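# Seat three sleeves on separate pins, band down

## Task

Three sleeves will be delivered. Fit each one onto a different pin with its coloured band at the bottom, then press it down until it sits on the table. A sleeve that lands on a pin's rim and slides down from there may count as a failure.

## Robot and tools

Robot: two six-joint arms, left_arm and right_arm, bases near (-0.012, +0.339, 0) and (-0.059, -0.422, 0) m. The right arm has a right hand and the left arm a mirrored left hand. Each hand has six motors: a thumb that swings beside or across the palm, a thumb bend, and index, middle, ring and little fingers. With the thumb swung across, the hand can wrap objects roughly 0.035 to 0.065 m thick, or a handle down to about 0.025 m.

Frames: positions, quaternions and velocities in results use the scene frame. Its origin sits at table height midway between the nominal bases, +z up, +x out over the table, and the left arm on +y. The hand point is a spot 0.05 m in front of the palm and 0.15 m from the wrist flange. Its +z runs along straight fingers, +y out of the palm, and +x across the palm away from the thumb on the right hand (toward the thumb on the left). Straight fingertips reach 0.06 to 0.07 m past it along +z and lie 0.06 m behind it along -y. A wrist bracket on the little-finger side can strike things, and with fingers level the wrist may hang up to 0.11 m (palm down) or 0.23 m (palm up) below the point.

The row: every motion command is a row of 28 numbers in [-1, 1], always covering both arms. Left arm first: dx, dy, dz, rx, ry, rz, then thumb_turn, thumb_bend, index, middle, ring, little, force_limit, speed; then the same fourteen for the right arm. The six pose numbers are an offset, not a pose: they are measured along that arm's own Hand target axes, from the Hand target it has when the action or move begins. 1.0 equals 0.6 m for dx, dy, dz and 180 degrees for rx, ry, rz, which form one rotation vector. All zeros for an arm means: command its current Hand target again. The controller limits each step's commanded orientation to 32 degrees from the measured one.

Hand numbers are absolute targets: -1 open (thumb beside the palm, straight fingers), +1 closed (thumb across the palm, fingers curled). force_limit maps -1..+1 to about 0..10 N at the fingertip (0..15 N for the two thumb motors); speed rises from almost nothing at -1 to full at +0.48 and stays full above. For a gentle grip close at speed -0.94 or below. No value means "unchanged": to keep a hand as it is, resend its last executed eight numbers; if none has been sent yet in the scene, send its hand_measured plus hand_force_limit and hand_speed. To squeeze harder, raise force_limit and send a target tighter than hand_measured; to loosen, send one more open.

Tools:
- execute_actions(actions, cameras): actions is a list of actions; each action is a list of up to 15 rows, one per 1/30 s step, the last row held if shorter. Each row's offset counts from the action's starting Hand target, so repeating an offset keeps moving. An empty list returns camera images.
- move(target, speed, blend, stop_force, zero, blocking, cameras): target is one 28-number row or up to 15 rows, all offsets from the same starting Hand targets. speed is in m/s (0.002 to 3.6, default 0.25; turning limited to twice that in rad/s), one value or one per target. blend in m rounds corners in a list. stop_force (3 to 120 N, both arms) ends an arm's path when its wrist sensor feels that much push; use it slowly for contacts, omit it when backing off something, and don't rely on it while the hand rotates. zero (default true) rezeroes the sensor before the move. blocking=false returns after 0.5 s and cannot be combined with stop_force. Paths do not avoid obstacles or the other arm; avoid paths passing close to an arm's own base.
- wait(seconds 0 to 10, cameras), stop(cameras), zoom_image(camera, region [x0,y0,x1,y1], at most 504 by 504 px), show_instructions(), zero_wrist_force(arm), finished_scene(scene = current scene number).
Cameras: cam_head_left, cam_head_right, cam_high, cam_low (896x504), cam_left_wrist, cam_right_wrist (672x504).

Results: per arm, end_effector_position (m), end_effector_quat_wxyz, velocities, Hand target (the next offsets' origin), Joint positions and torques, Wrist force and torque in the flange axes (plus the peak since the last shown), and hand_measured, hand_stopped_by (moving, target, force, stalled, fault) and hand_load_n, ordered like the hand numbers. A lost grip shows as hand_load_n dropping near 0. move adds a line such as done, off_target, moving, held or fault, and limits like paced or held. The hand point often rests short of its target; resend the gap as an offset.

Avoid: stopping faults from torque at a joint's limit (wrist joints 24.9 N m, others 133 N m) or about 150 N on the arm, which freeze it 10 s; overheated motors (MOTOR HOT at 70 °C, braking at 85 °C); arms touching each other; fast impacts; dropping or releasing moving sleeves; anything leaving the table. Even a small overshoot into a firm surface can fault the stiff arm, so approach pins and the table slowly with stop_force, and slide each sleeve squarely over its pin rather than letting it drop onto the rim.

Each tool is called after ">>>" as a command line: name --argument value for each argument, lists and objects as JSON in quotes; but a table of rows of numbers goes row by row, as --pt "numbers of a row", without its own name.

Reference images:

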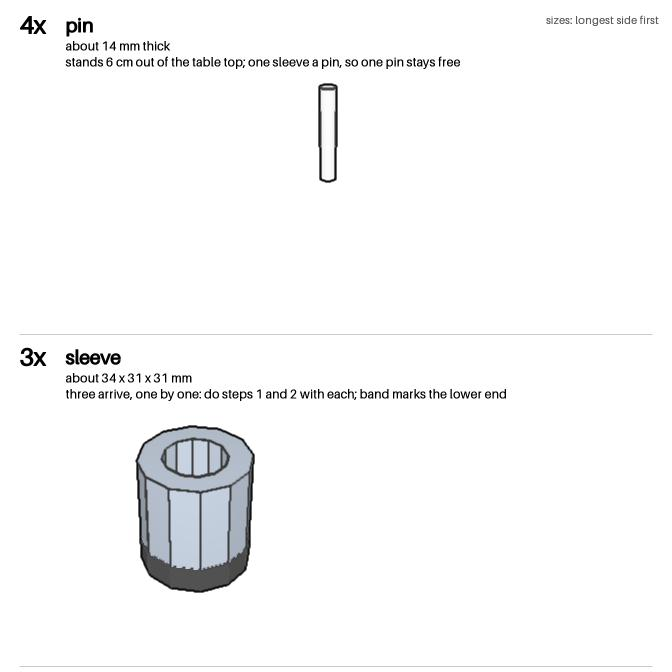

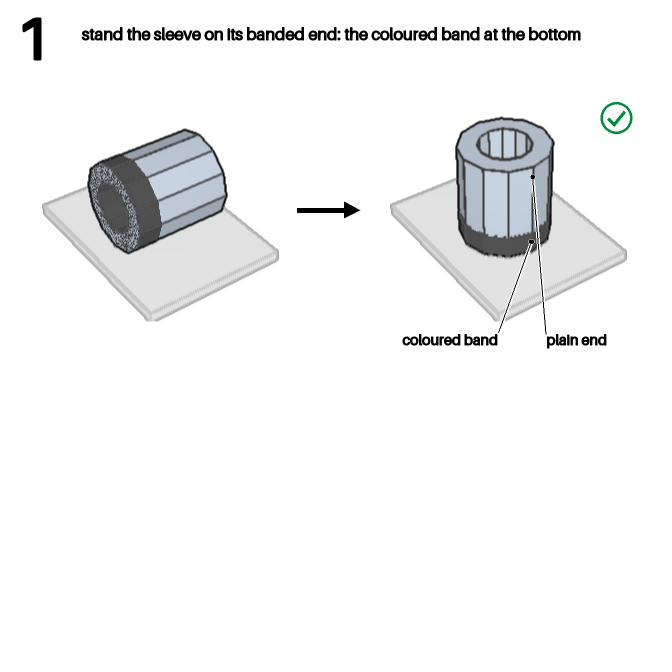

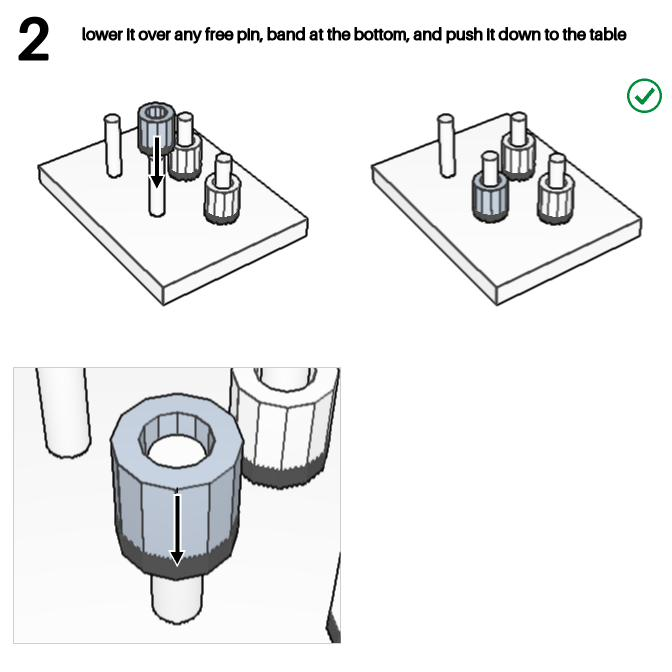

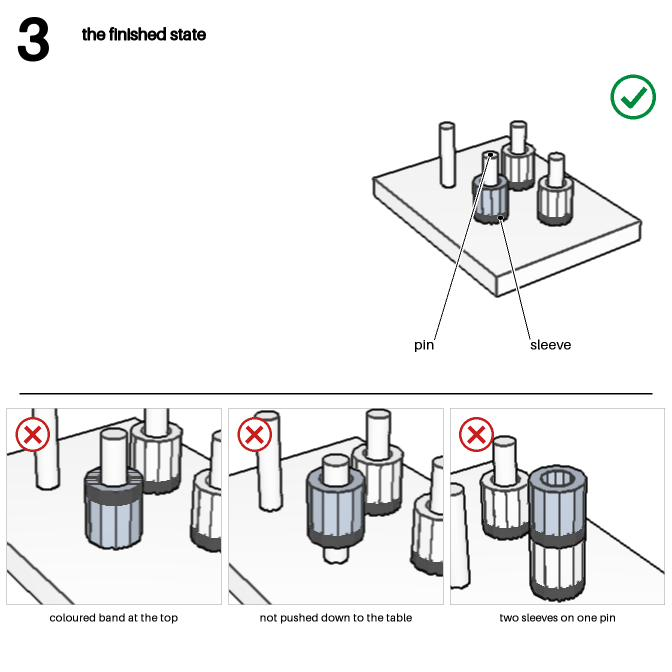

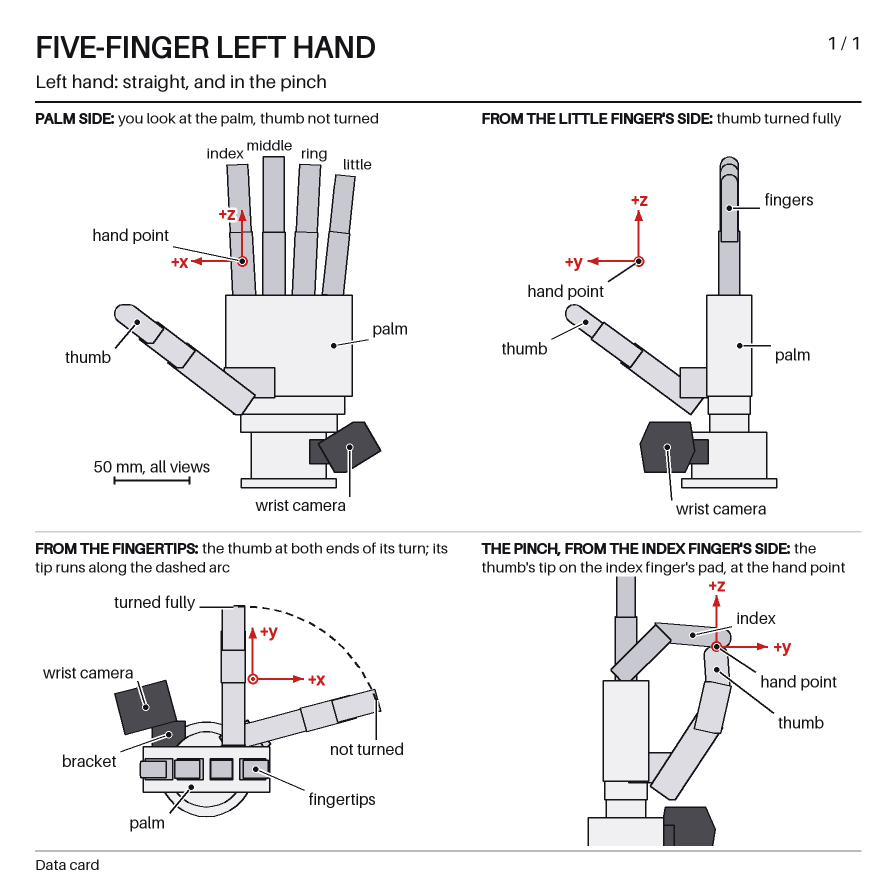

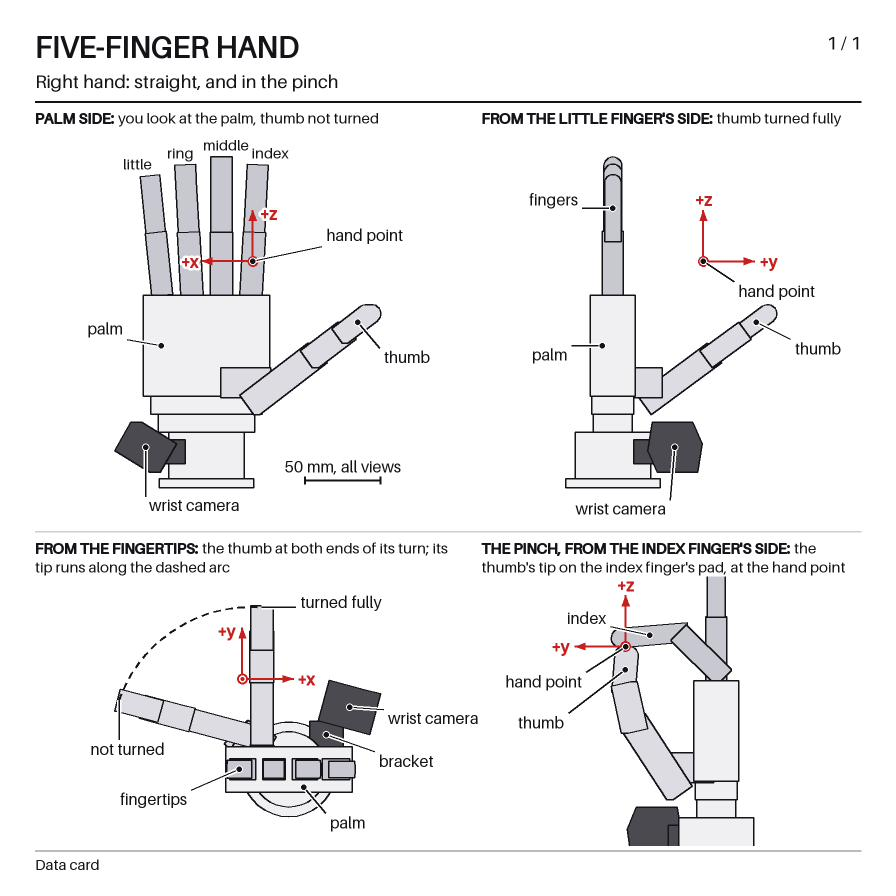

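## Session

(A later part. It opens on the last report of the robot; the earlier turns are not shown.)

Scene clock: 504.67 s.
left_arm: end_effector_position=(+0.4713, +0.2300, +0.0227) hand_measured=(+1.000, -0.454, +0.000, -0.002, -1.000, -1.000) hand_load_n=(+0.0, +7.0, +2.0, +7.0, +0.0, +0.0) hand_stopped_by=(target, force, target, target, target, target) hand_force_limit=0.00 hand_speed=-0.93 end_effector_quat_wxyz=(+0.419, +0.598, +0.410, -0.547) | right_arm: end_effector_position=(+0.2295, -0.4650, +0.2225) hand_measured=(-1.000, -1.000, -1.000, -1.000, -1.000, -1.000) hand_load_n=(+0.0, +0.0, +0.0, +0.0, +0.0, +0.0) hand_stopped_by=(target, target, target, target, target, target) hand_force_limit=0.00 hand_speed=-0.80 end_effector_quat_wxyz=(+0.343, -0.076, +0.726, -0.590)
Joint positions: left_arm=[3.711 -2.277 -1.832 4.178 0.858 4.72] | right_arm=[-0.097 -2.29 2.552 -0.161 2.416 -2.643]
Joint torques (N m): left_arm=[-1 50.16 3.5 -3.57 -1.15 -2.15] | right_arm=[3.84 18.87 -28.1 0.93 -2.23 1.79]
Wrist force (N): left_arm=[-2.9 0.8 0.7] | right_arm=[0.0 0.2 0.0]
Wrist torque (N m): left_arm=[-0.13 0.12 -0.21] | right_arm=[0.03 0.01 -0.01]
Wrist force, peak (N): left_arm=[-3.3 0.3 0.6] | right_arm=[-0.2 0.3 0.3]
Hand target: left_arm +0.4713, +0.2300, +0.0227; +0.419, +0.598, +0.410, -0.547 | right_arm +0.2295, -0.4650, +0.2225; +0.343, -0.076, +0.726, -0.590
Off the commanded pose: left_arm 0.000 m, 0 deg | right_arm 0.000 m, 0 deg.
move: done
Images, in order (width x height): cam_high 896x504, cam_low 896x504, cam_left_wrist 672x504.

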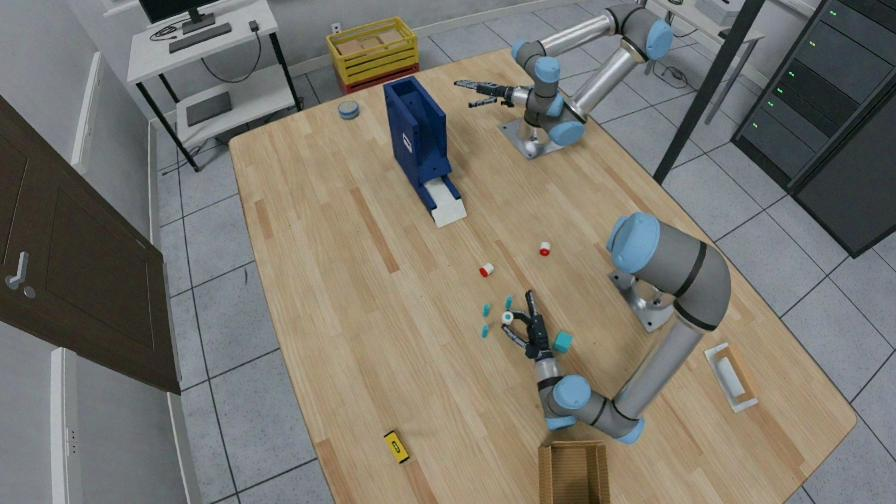

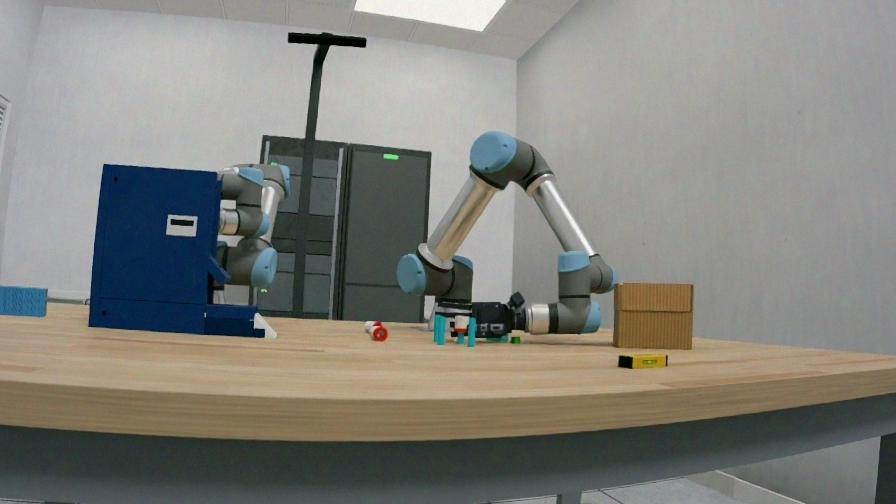

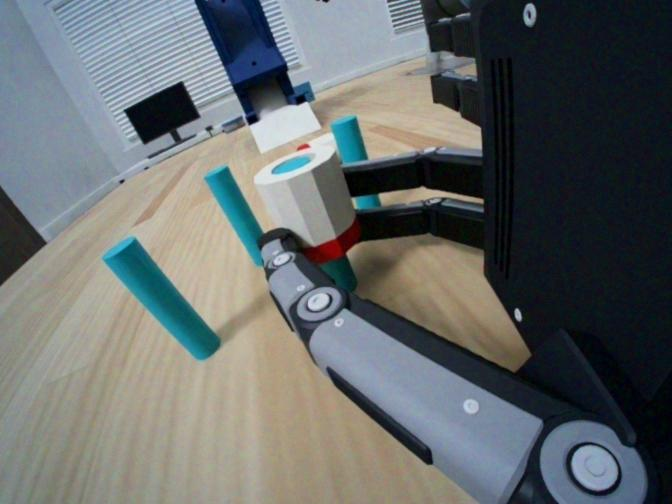

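>>> move --target '[0.0158,-0.0008,0.0008,0,0,0,1,0.3,0,0,-1,-1,0,-0.93,0,0,0,0,0,0,-1,-1,-1,-1,-1,-1,0,-0.8]' --speed 0.015 --stop_force 3 --cameras '["cam_low"]'

>>> zoom_image --camera "cam_low" --region '[440, 295, 490, 350]'

Scene clock: 509.70 s.
left_arm: end_effector_position=(+0.4714, +0.2300, +0.0146) hand_measured=(+1.000, -0.454, +0.000, -0.002, -1.000, -1.000) hand_load_n=(-0.5, +7.0, +2.0, +7.5, +0.0, +0.0) hand_stopped_by=(target, force, target, target, target, target) hand_force_limit=0.00 hand_speed=-0.93 end_effector_quat_wxyz=(+0.419, +0.598, +0.410, -0.547) | right_arm: end_effector_position=(+0.2295, -0.4650, +0.2225) hand_measured=(-1.000, -1.000, -1.000, -1.000, -1.000, -1.000) hand_load_n=(-0.5, +0.0, +0.0, +0.0, +0.0, +0.0) hand_stopped_by=(target, target, target, target, target, target) hand_force_limit=0.00 hand_speed=-0.80 end_effector_quat_wxyz=(+0.343, -0.076, +0.726, -0.590)
Joint positions: left_arm=[3.711 -2.294 -1.832 4.194 0.858 4.72] | right_arm=[-0.097 -2.29 2.552 -0.161 2.416 -2.643]
Joint torques (N m): left_arm=[-1.16 50.16 0.8 -3.38 -0.7 -1.4] | right_arm=[3.69 19.06 -27.24 0.97 -2.29 1.64]
Wrist force (N): left_arm=[-6.6 0.4 1.2] | right_arm=[-0.1 0.0 0.1]
Wrist torque (N m): left_arm=[-0.21 0.43 -0.45] | right_arm=[-0.01 0.01 -0.01]
Wrist force, peak (N): left_arm=[-26.3 3.7 -3.6] | right_arm=[0.3 0.3 0.3]
Hand target: left_arm +0.4714, +0.2300, +0.0146; +0.419, +0.598, +0.410, -0.547 (not the last commanded pose) | right_arm +0.2295, -0.4650, +0.2225; +0.343, -0.076, +0.726, -0.590
Off the commanded pose: left_arm 0.001 m, 0 deg | right_arm 0.000 m, 0 deg.
move: contact (left_arm)
Images, in order (width x height): cam_low 896x504.

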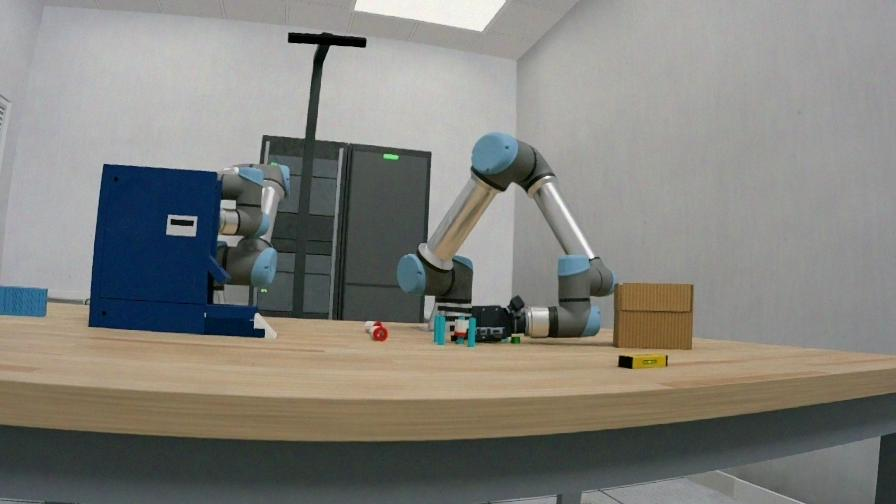

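Scaled by 9.164 from the camera's 896x504 image, which has a finer 1280x720 frame.

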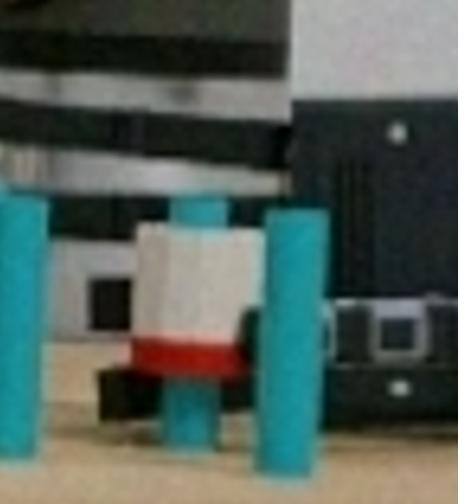

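>>> move --target '[-0.005,0,0,0,0,0,1,-0.7,0,0,-1,-1,-0.2,-0.85,0,0,0,0,0,0,-1,-1,-1,-1,-1,-1,0,-0.8]' --speed 0.02 --cameras '["cam_left_wrist","cam_low"]'

>>> zoom_image --camera "cam_low" --region '[440, 295, 490, 350]'

Scene clock: 514.80 s.
left_arm: end_effector_position=(+0.4712, +0.2299, +0.0176) hand_measured=(+1.000, -0.700, +0.000, +0.000, -1.000, -1.000) hand_load_n=(+0.5, +0.0, +0.0, +0.0, +0.0, +0.0) hand_stopped_by=(target, target, target, target, target, target) hand_force_limit=-0.20 hand_speed=-0.85 end_effector_quat_wxyz=(+0.419, +0.598, +0.410, -0.547) | right_arm: end_effector_position=(+0.2295, -0.4650, +0.2225) hand_measured=(-1.000, -1.000, -1.000, -1.000, -1.000, -1.000) hand_load_n=(-0.5, +0.0, +0.0, +0.0, +0.0, +0.0) hand_stopped_by=(target, target, target, target, target, target) hand_force_limit=0.00 hand_speed=-0.80 end_effector_quat_wxyz=(+0.343, -0.076, +0.726, -0.590)
Joint positions: left_arm=[3.711 -2.287 -1.833 4.189 0.858 4.72] | right_arm=[-0.097 -2.29 2.552 -0.161 2.416 -2.643]
Joint torques (N m): left_arm=[6.94 28.74 2.7 1.33 1.47 1.46] | right_arm=[3.61 18.55 -27.48 0.8 -2.23 1.69]
Wrist force (N): left_arm=[-2.9 0.7 0.5] | right_arm=[0.0 0.1 0.0]
Wrist torque (N m): left_arm=[-0.12 0.09 -0.21] | right_arm=[0.02 0.00 0.00]
Wrist force, peak (N): left_arm=[-6.9 0.9 0.8] | right_arm=[-0.1 0.4 0.3]
Hand target: left_arm +0.4712, +0.2299, +0.0175; +0.419, +0.598, +0.410, -0.547 | right_arm +0.2295, -0.4650, +0.2225; +0.343, -0.076, +0.726, -0.590
Off the commanded pose: left_arm 0.000 m, 0 deg | right_arm 0.000 m, 0 deg.
move: done
Images, in order (width x height): cam_low 896x504, cam_left_wrist 672x504.

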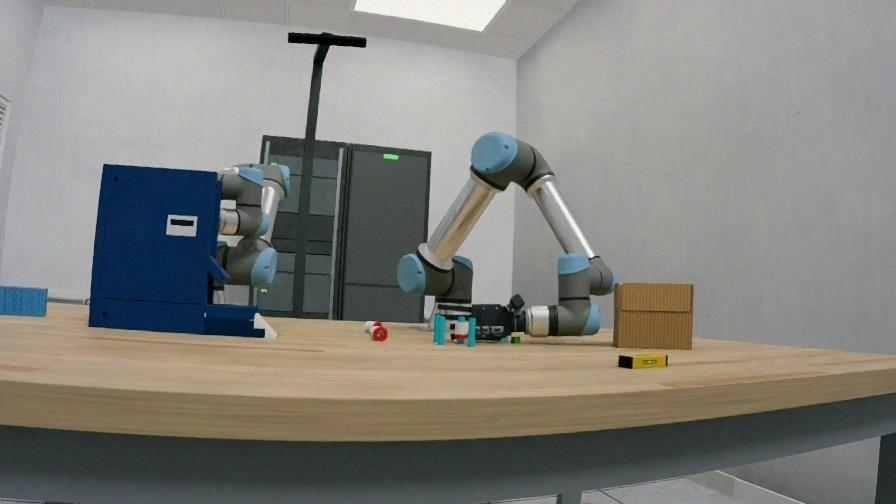

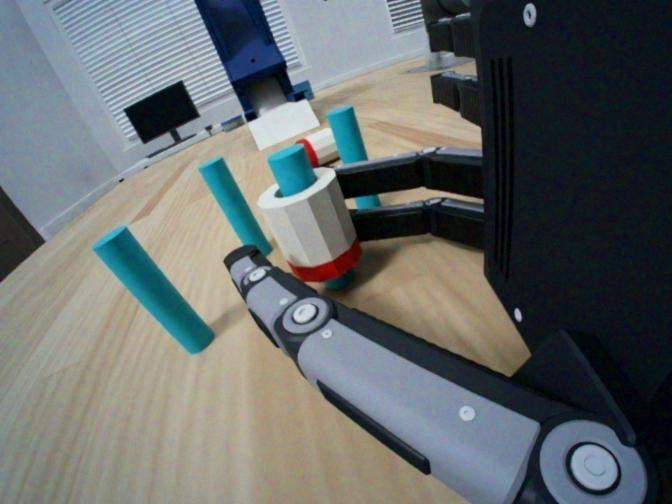

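Scaled by 9.164 from the camera's 896x504 image, which has a finer 1280x720 frame.

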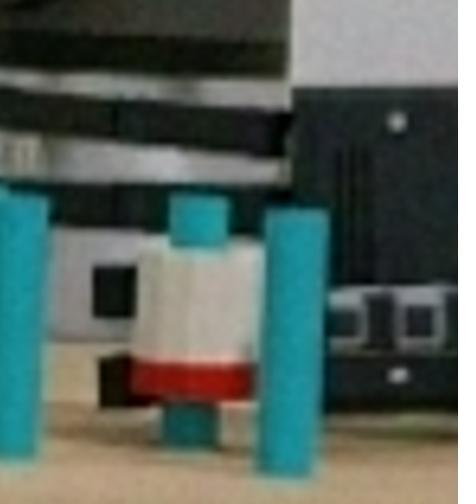

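>>> move --target '[0,0,0.0042,0,0,0,1,-0.7,0,0,-1,-1,-0.2,-0.85,0,0,0,0,0,0,-1,-1,-1,-1,-1,-1,0,-0.8]' --speed 0.01 --cameras '["cam_left_wrist","cam_low"]'

>>> zoom_image --camera "cam_low" --region '[440, 295, 490, 350]'

Scene clock: 519.73 s.
left_arm: end_effector_position=(+0.4704, +0.2275, +0.0174) hand_measured=(+1.000, -0.700, +0.000, +0.000, -1.000, -1.000) hand_load_n=(+0.5, +0.0, +0.0, +0.0, +0.0, +0.0) hand_stopped_by=(target, target, target, target, target, target) hand_force_limit=-0.20 hand_speed=-0.85 end_effector_quat_wxyz=(+0.419, +0.598, +0.410, -0.547) | right_arm: end_effector_position=(+0.2295, -0.4650, +0.2225) hand_measured=(-1.000, -1.000, -1.000, -1.000, -1.000, -1.000) hand_load_n=(+0.0, +0.0, +0.0, +0.0, +0.0, +0.0) hand_stopped_by=(target, target, target, target, target, target) hand_force_limit=0.00 hand_speed=-0.80 end_effector_quat_wxyz=(+0.343, -0.076, +0.726, -0.590)
Joint positions: left_arm=[3.708 -2.286 -1.837 4.192 0.855 4.719] | right_arm=[-0.097 -2.29 2.552 -0.161 2.416 -2.643]
Joint torques (N m): left_arm=[-2.09 48.91 4.77 0.98 -1.33 -2.16] | right_arm=[3.84 18.33 -27.38 0.87 -2.2 1.71]
Wrist force (N): left_arm=[-3.2 0.4 0.3] | right_arm=[-0.1 0.2 0.0]
Wrist torque (N m): left_arm=[-0.17 0.12 -0.16] | right_arm=[0.03 0.02 -0.01]
Wrist force, peak (N): left_arm=[-3.3 0.5 0.4] | right_arm=[0.4 0.4 0.0]
Hand target: left_arm +0.4704, +0.2275, +0.0174; +0.419, +0.598, +0.410, -0.547 | right_arm +0.2295, -0.4650, +0.2225; +0.343, -0.076, +0.726, -0.590
Off the commanded pose: left_arm 0.000 m, 0 deg | right_arm 0.000 m, 0 deg.
move: done
Images, in order (width x height): cam_low 896x504, cam_left_wrist 672x504.

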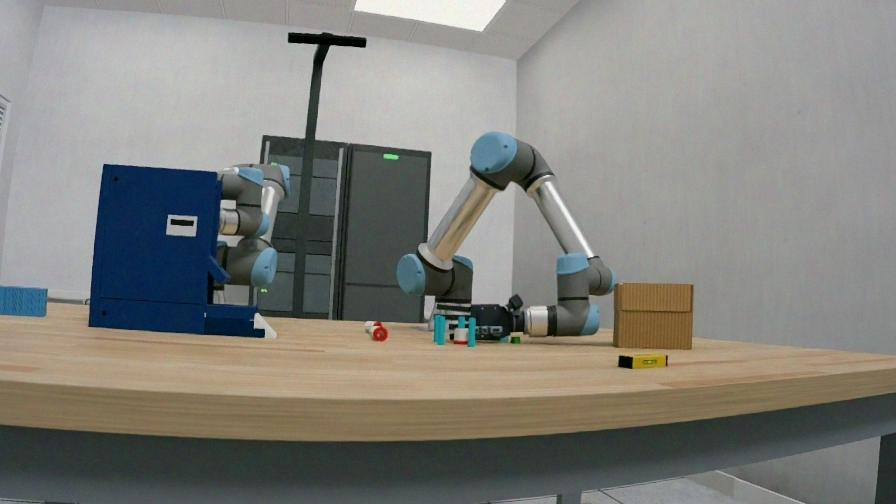

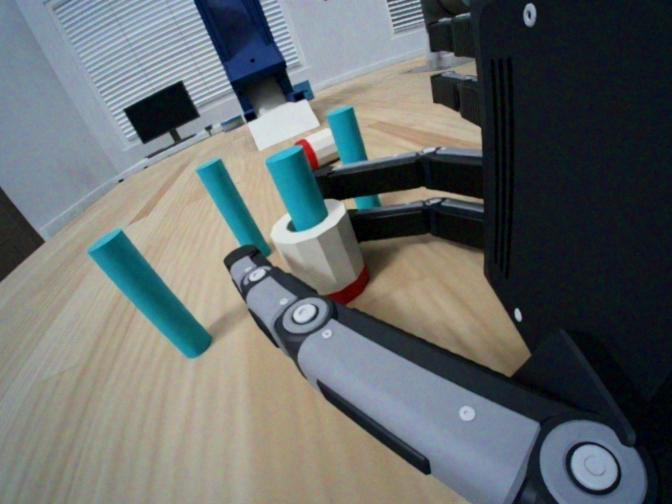

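Scaled by 9.164 from the camera's 896x504 image, which has a finer 1280x720 frame.

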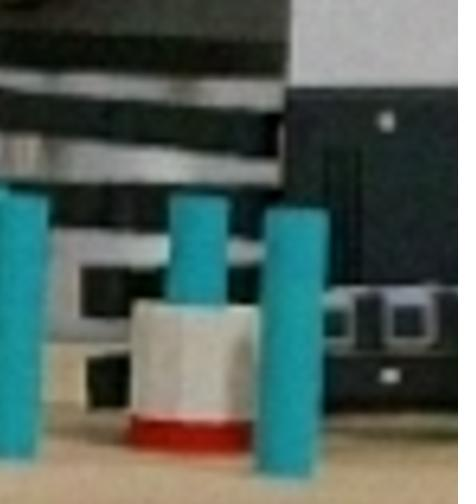

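>>> move --target '[-0.3369,0.0178,-0.0174,0,0,0,1,-0.7,0,0,-1,-1,-0.2,-0.85,0,0,0,0,0,0,-1,-1,-1,-1,-1,-1,0,-0.8]' --speed 0.15 --cameras '["cam_low","cam_high"]'

>>> zoom_image --camera "cam_low" --region '[440, 295, 490, 350]'

Scene clock: 536.80 s.
left_arm: end_effector_position=(+0.4705, +0.2274, +0.2201) hand_measured=(+1.000, -0.700, +0.000, +0.000, -1.000, -1.000) hand_load_n=(+0.0, +0.0, +0.0, +0.0, +0.0, +0.0) hand_stopped_by=(target, target, target, target, target, target) hand_force_limit=-0.20 hand_speed=-0.85 end_effector_quat_wxyz=(+0.419, +0.598, +0.410, -0.546) | right_arm: end_effector_position=(+0.2295, -0.4650, +0.2225) hand_measured=(-1.000, -1.000, -1.000, -1.000, -1.000, -1.000) hand_load_n=(-0.5, +0.0, +0.0, +0.0, +0.0, -0.5) hand_stopped_by=(target, target, target, target, target, target) hand_force_limit=0.00 hand_speed=-0.80 end_effector_quat_wxyz=(+0.343, -0.076, +0.726, -0.590)
Joint positions: left_arm=[3.708 -1.951 -1.717 3.737 0.854 4.719] | right_arm=[-0.097 -2.29 2.552 -0.161 2.416 -2.643]
Joint torques (N m): left_arm=[-5.16 28.69 6.1 -1.53 0.98 1.74] | right_arm=[4.28 18.92 -27.84 0.91 -2.2 1.78]
Wrist force (N): left_arm=[-2.9 0.7 0.1] | right_arm=[0.2 -0.1 0.1]
Wrist torque (N m): left_arm=[-0.11 0.05 -0.10] | right_arm=[-0.03 -0.04 0.00]
Wrist force, peak (N): left_arm=[-4.4 0.8 0.2] | right_arm=[0.1 0.3 -0.4]
Hand target: left_arm +0.4705, +0.2274, +0.2201; +0.419, +0.598, +0.410, -0.547 | right_arm +0.2295, -0.4650, +0.2225; +0.343, -0.076, +0.726, -0.590
Off the commanded pose: left_arm 0.000 m, 0 deg | right_arm 0.000 m, 0 deg.
move: done
Images, in order (width x height): cam_high 896x504, cam_low 896x504.

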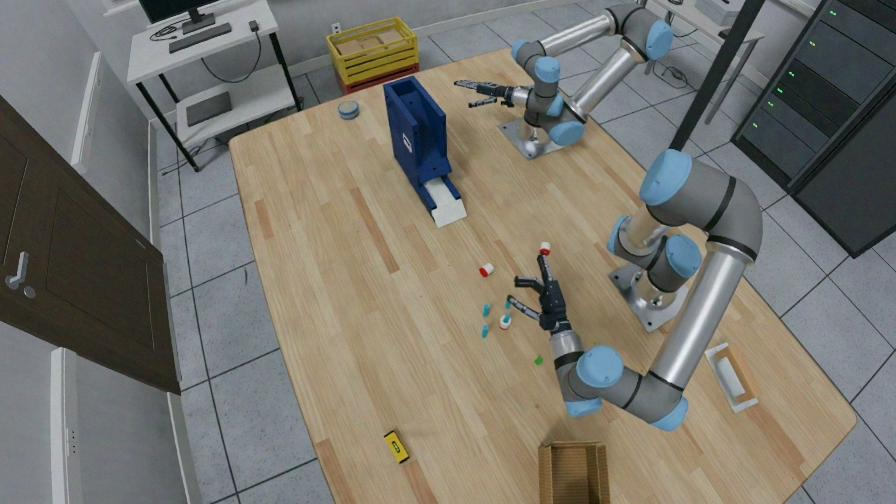

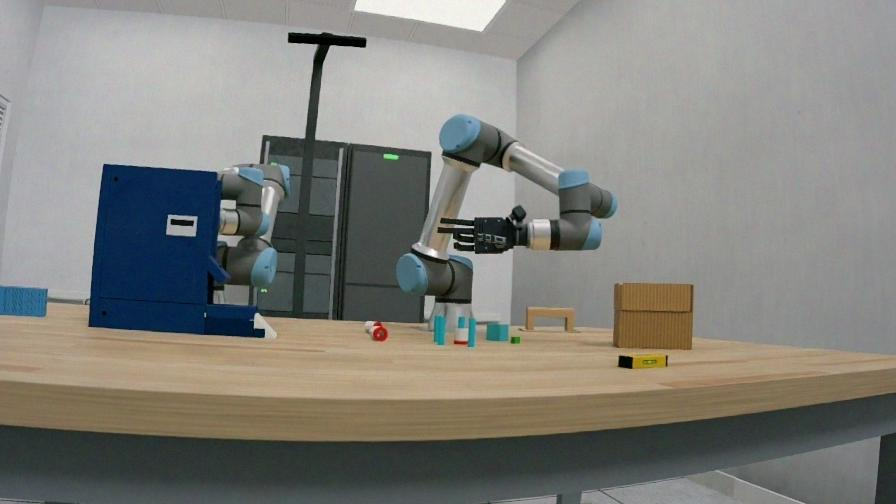

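Scaled by 9.164 from the camera's 896x504 image, which has a finer 1280x720 frame.

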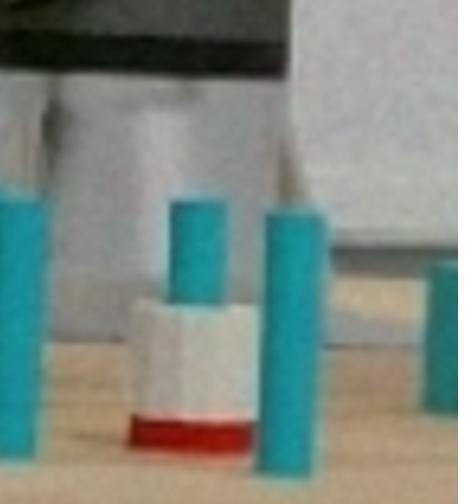

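>>> move --pt "-0.0207 -0.1322 0.2712 0.3433 -0.0237 -0.0063 1 -0.6 -0.4 -0.4 -1 -1 -0.4 -0.5 0 0 0 0 0 0 -1 -1 -1 -1 -1 -1 0 -0.8" --pt "-0.0138 0.0287 0.3018 0.6715 -0.0274 0.007 1 -0.6 -0.4 -0.4 -1 -1 -0.4 -0.5 0 0 0 0 0 0 -1 -1 -1 -1 -1 -1 0 -0.8" --pt "0.0703 0.0618 0.3237 0.5197 0.5563 -0.0408 1 -0.6 -0.4 -0.4 -1 -1 -0.4 -0.5 0 0 0 0 0 0 -1 -1 -1 -1 -1 -1 0 -0.8" --speed 0.4 --blend '[0.04,0.03,0]' --cameras '["cam_left_wrist","cam_low","cam_high"]'

>>> zoom_image --camera "cam_left_wrist" --region '[60, 140, 260, 290]'

Scene clock: 546.53 s.
left_arm: end_effector_position=(+0.4482, +0.0328, +0.1700) hand_measured=(+1.000, -0.600, -0.400, -0.400, -1.000, -1.000) hand_load_n=(+0.5, +0.0, +0.0, +0.0, +0.0, +0.0) hand_stopped_by=(target, target, target, target, target, target) hand_force_limit=-0.40 hand_speed=-0.50 end_effector_quat_wxyz=(-0.533, +0.835, +0.117, -0.074) | right_arm: end_effector_position=(+0.2295, -0.4650, +0.2225) hand_measured=(-1.000, -1.000, -1.000, -1.000, -1.000, -1.000) hand_load_n=(-0.5, +0.0, +0.0, +0.0, +0.0, +0.0) hand_stopped_by=(target, target, target, target, target, target) hand_force_limit=0.00 hand_speed=-0.80 end_effector_quat_wxyz=(+0.343, -0.076, +0.726, -0.590)
Joint positions: left_arm=[2.552 -2.22 -1.141 3.897 2.173 3.466] | right_arm=[-0.097 -2.29 2.552 -0.161 2.416 -2.643]
Joint torques (N m): left_arm=[4.87 33.98 27.32 -1.67 -0.67 -2.01] | right_arm=[4.23 18.5 -27.55 0.87 -2.15 1.72]
Wrist force (N): left_arm=[-0.3 -2.6 0.9] | right_arm=[0.0 0.1 0.2]
Wrist torque (N m): left_arm=[-0.27 -0.02 0.07] | right_arm=[0.00 0.00 0.00]
Wrist force, peak (N): left_arm=[-3.3 0.7 0.8] | right_arm=[-0.2 0.4 0.2]
Hand target: left_arm +0.4482, +0.0329, +0.1699; -0.533, +0.835, +0.117, -0.074 | right_arm +0.2295, -0.4650, +0.2225; +0.343, -0.076, +0.726, -0.590
Off the commanded pose: left_arm 0.000 m, 0 deg | right_arm 0.000 m, 0 deg.
move: done
Images, in order (width x height): cam_high 896x504, cam_low 896x504, cam_left_wrist 672x504.

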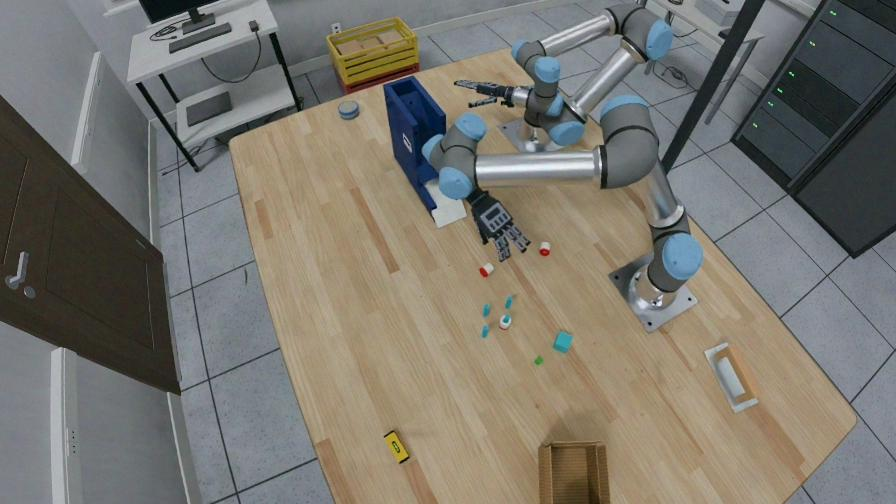

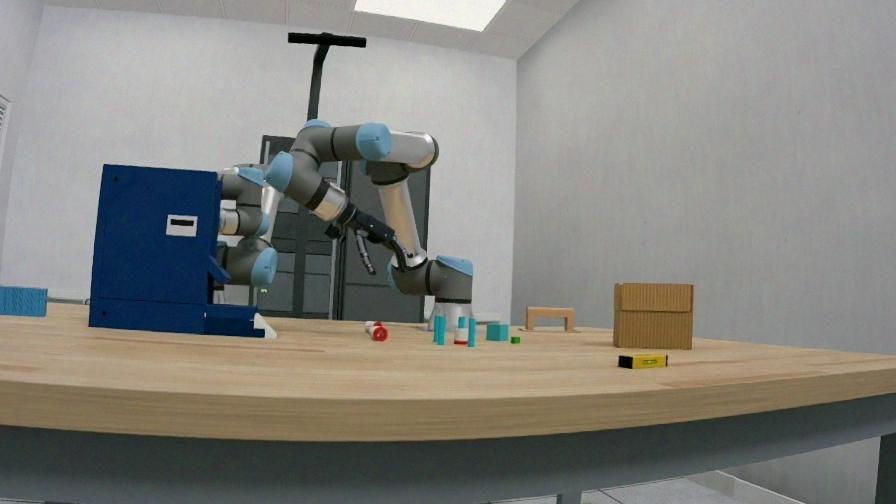

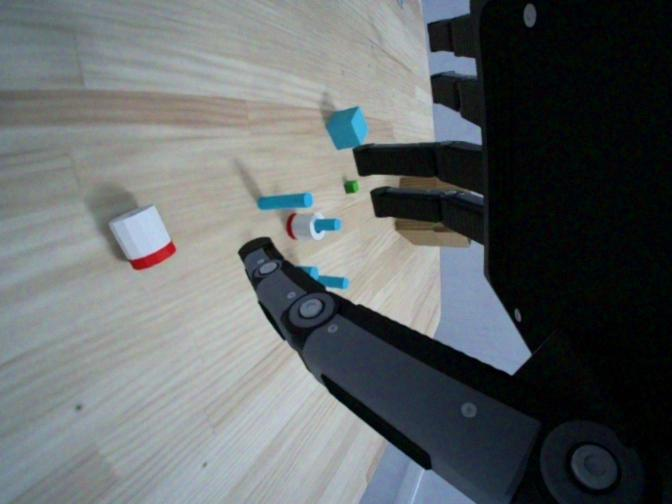

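Scaled by 2.520 from the camera's 672x504 image, which has a finer 960x720 frame.

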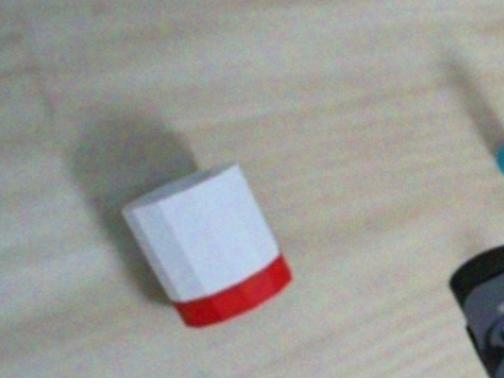

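>>> move --target '[0.0152,0.1899,0.0858,0,0.0342,0.016,1,-0.6,-0.4,-0.4,-1,-1,-0.4,-0.5,0,0,0,0,0,0,-1,-1,-1,-1,-1,-1,0,-0.8]' --speed 0.15 --cameras '["cam_left_wrist","cam_low","cam_high"]'

>>> zoom_image --camera "cam_left_wrist" --region '[200, 150, 400, 300]'

>>> zoom_image --camera "cam_low" --region '[345, 290, 425, 350]'

Scene clock: 559.97 s.
left_arm: end_effector_position=(+0.4573, +0.0342, +0.0448) hand_measured=(+1.000, -0.600, -0.400, -0.400, -1.000, -1.000) hand_load_n=(+0.0, +0.0, +0.0, +0.0, +0.0, +0.0) hand_stopped_by=(target, target, target, target, target, target) hand_force_limit=-0.40 hand_speed=-0.50 end_effector_quat_wxyz=(-0.536, +0.840, +0.067, -0.043) | right_arm: end_effector_position=(+0.2295, -0.4650, +0.2225) hand_measured=(-1.000, -1.000, -1.000, -1.000, -1.000, -1.000) hand_load_n=(-0.5, +0.0, +0.0, +0.0, +0.0, +0.0) hand_stopped_by=(target, target, target, target, target, target) hand_force_limit=0.00 hand_speed=-0.80 end_effector_quat_wxyz=(+0.343, -0.076, +0.726, -0.590)
Joint positions: left_arm=[2.539 -2.301 -1.349 4.228 2.263 3.536] | right_arm=[-0.097 -2.29 2.552 -0.161 2.416 -2.643]
Joint torques (N m): left_arm=[4.45 57.27 26.04 1.02 -1.09 -2.2] | right_arm=[4.2 18.31 -27.85 0.84 -2.22 1.74]
Wrist force (N): left_arm=[0.0 -2.2 1.1] | right_arm=[0.0 0.0 0.0]
Wrist torque (N m): left_arm=[-0.23 -0.04 0.17] | right_arm=[0.00 0.00 -0.01]
Wrist force, peak (N): left_arm=[-0.2 -3.9 0.6] | right_arm=[0.4 0.4 0.0]
Hand target: left_arm +0.4574, +0.0342, +0.0449; -0.536, +0.840, +0.067, -0.043 | right_arm +0.2295, -0.4650, +0.2225; +0.343, -0.076, +0.726, -0.590
Off the commanded pose: left_arm 0.000 m, 0 deg | right_arm 0.000 m, 0 deg.
move: done
Images, in order (width x height): cam_high 896x504, cam_low 896x504, cam_left_wrist 672x504.

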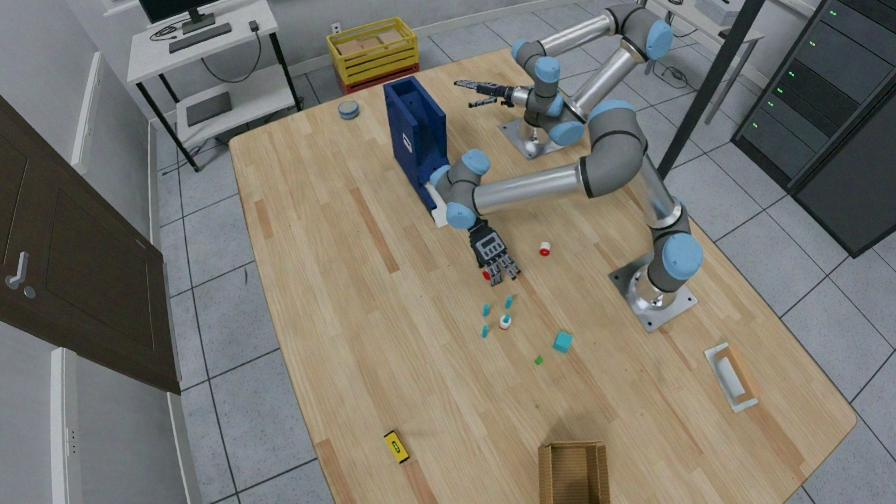

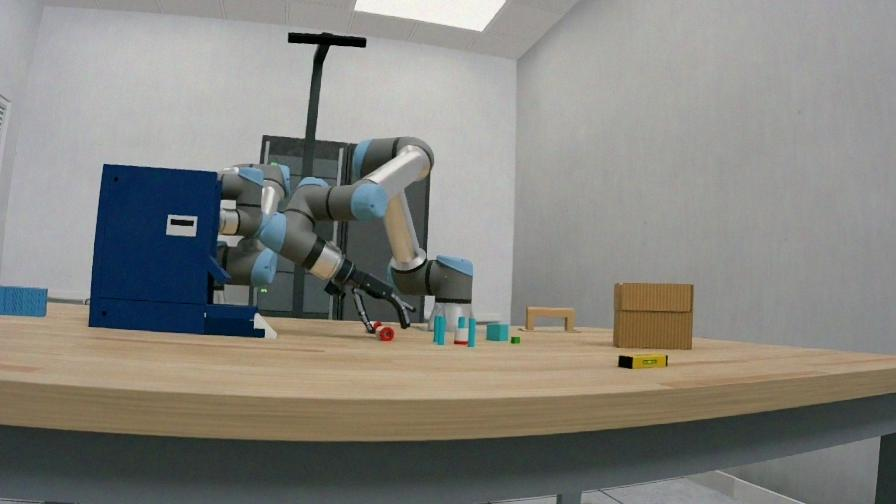

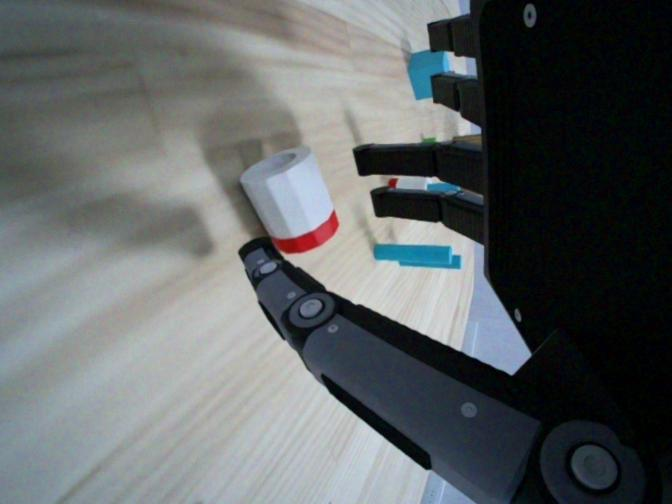

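Scaled by 2.520 from the camera's 672x504 image, which has a finer 960x720 frame.

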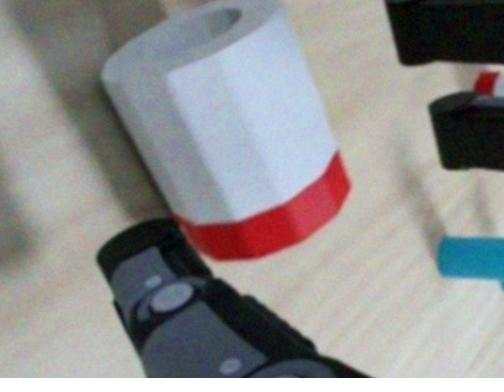

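Scaled by 6.300 from the camera's 896x504 image, which has a finer 1280x720 frame.

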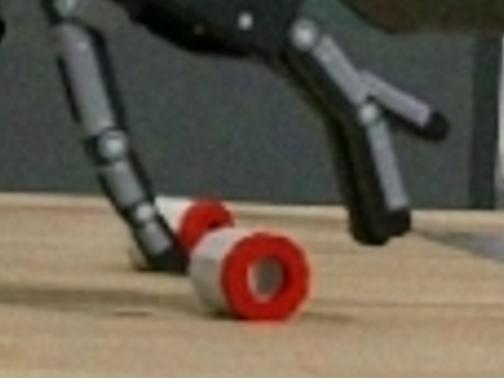

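>>> move --pt "0.0017 0.016 0.0185 0 -0.0126 -0.0059 1 -0.6 -0.4 -0.4 -1 -1 -0.4 -0.9 0 0 0 0 0 0 -1 -1 -1 -1 -1 -1 0 -0.8" --pt "0.0017 0.016 0.0185 0 -0.0126 -0.0059 1 -0.6 0 0 -1 -1 -0.4 -0.9 0 0 0 0 0 0 -1 -1 -1 -1 -1 -1 0 -0.8" --speed 0.04 --cameras '["cam_left_wrist","cam_low"]'

>>> zoom_image --camera "cam_left_wrist" --region '[230, 140, 430, 290]'

>>> zoom_image --camera "cam_low" --region '[345, 290, 425, 350]'

Scene clock: 575.20 s.
left_arm: end_effector_position=(+0.4574, +0.0403, +0.0315) hand_measured=(+1.000, -0.600, +0.000, +0.000, -1.000, -1.000) hand_load_n=(+0.0, +0.0, +0.0, +0.0, +0.0, +0.0) hand_stopped_by=(target, target, target, target, target, target) hand_force_limit=-0.40 hand_speed=-0.90 end_effector_quat_wxyz=(-0.535, +0.839, +0.086, -0.054) | right_arm: end_effector_position=(+0.2295, -0.4650, +0.2225) hand_measured=(-1.000, -1.000, -1.000, -1.000, -1.000, -1.000) hand_load_n=(+0.0, +0.0, +0.0, +0.0, +0.0, +0.0) hand_stopped_by=(target, target, target, target, target, target) hand_force_limit=0.00 hand_speed=-0.80 end_effector_quat_wxyz=(+0.343, -0.076, +0.726, -0.590)
Joint positions: left_arm=[2.554 -2.321 -1.349 4.236 2.239 3.516] | right_arm=[-0.097 -2.29 2.552 -0.161 2.416 -2.643]
Joint torques (N m): left_arm=[-7.48 60.15 22.8 -2.42 1.87 1.65] | right_arm=[4.41 18.49 -28.01 0.79 -2.23 1.73]
Wrist force (N): left_arm=[0.1 -2.5 1.1] | right_arm=[0.0 0.1 0.2]
Wrist torque (N m): left_arm=[-0.27 -0.06 0.20] | right_arm=[-0.01 0.00 -0.01]
Wrist force, peak (N): left_arm=[0.0 -2.6 1.3] | right_arm=[0.2 0.4 0.4]
Hand target: left_arm +0.4574, +0.0403, +0.0315; -0.535, +0.839, +0.086, -0.054 | right_arm +0.2295, -0.4650, +0.2225; +0.343, -0.076, +0.726, -0.590
Off the commanded pose: left_arm 0.000 m, 0 deg | right_arm 0.000 m, 0 deg.
move: done
Images, in order (width x height): cam_low 896x504, cam_left_wrist 672x504.

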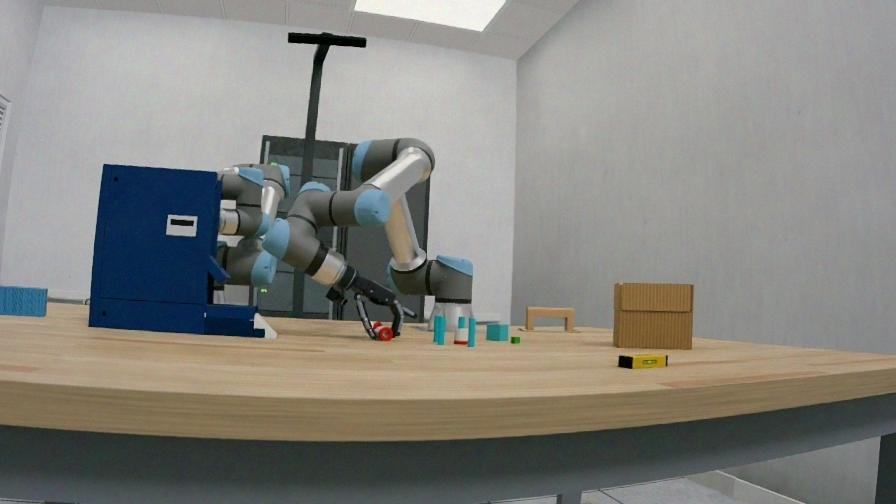

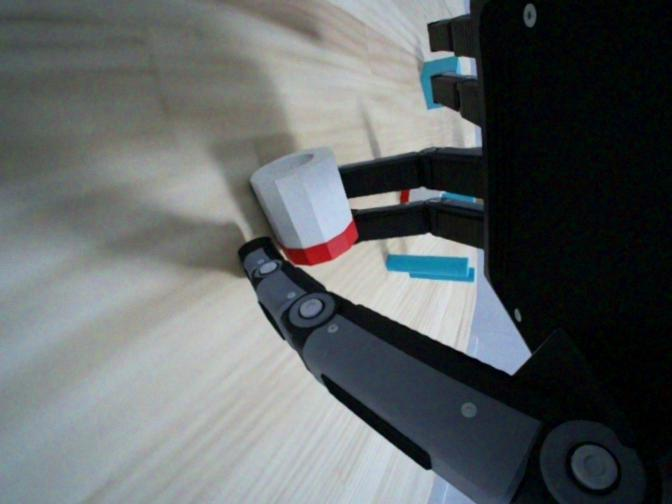

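Scaled by 2.520 from the camera's 672x504 image, which has a finer 960x720 frame.

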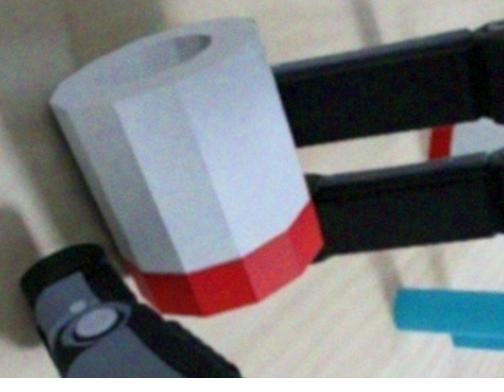

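Scaled by 6.300 from the camera's 896x504 image, which has a finer 1280x720 frame.

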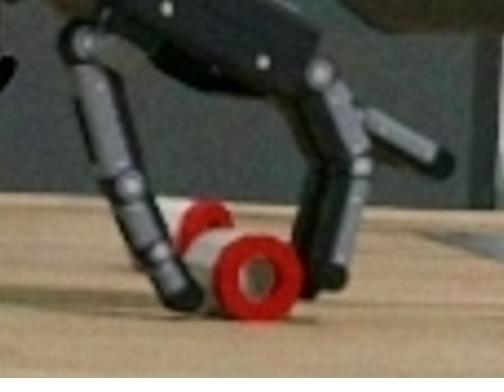

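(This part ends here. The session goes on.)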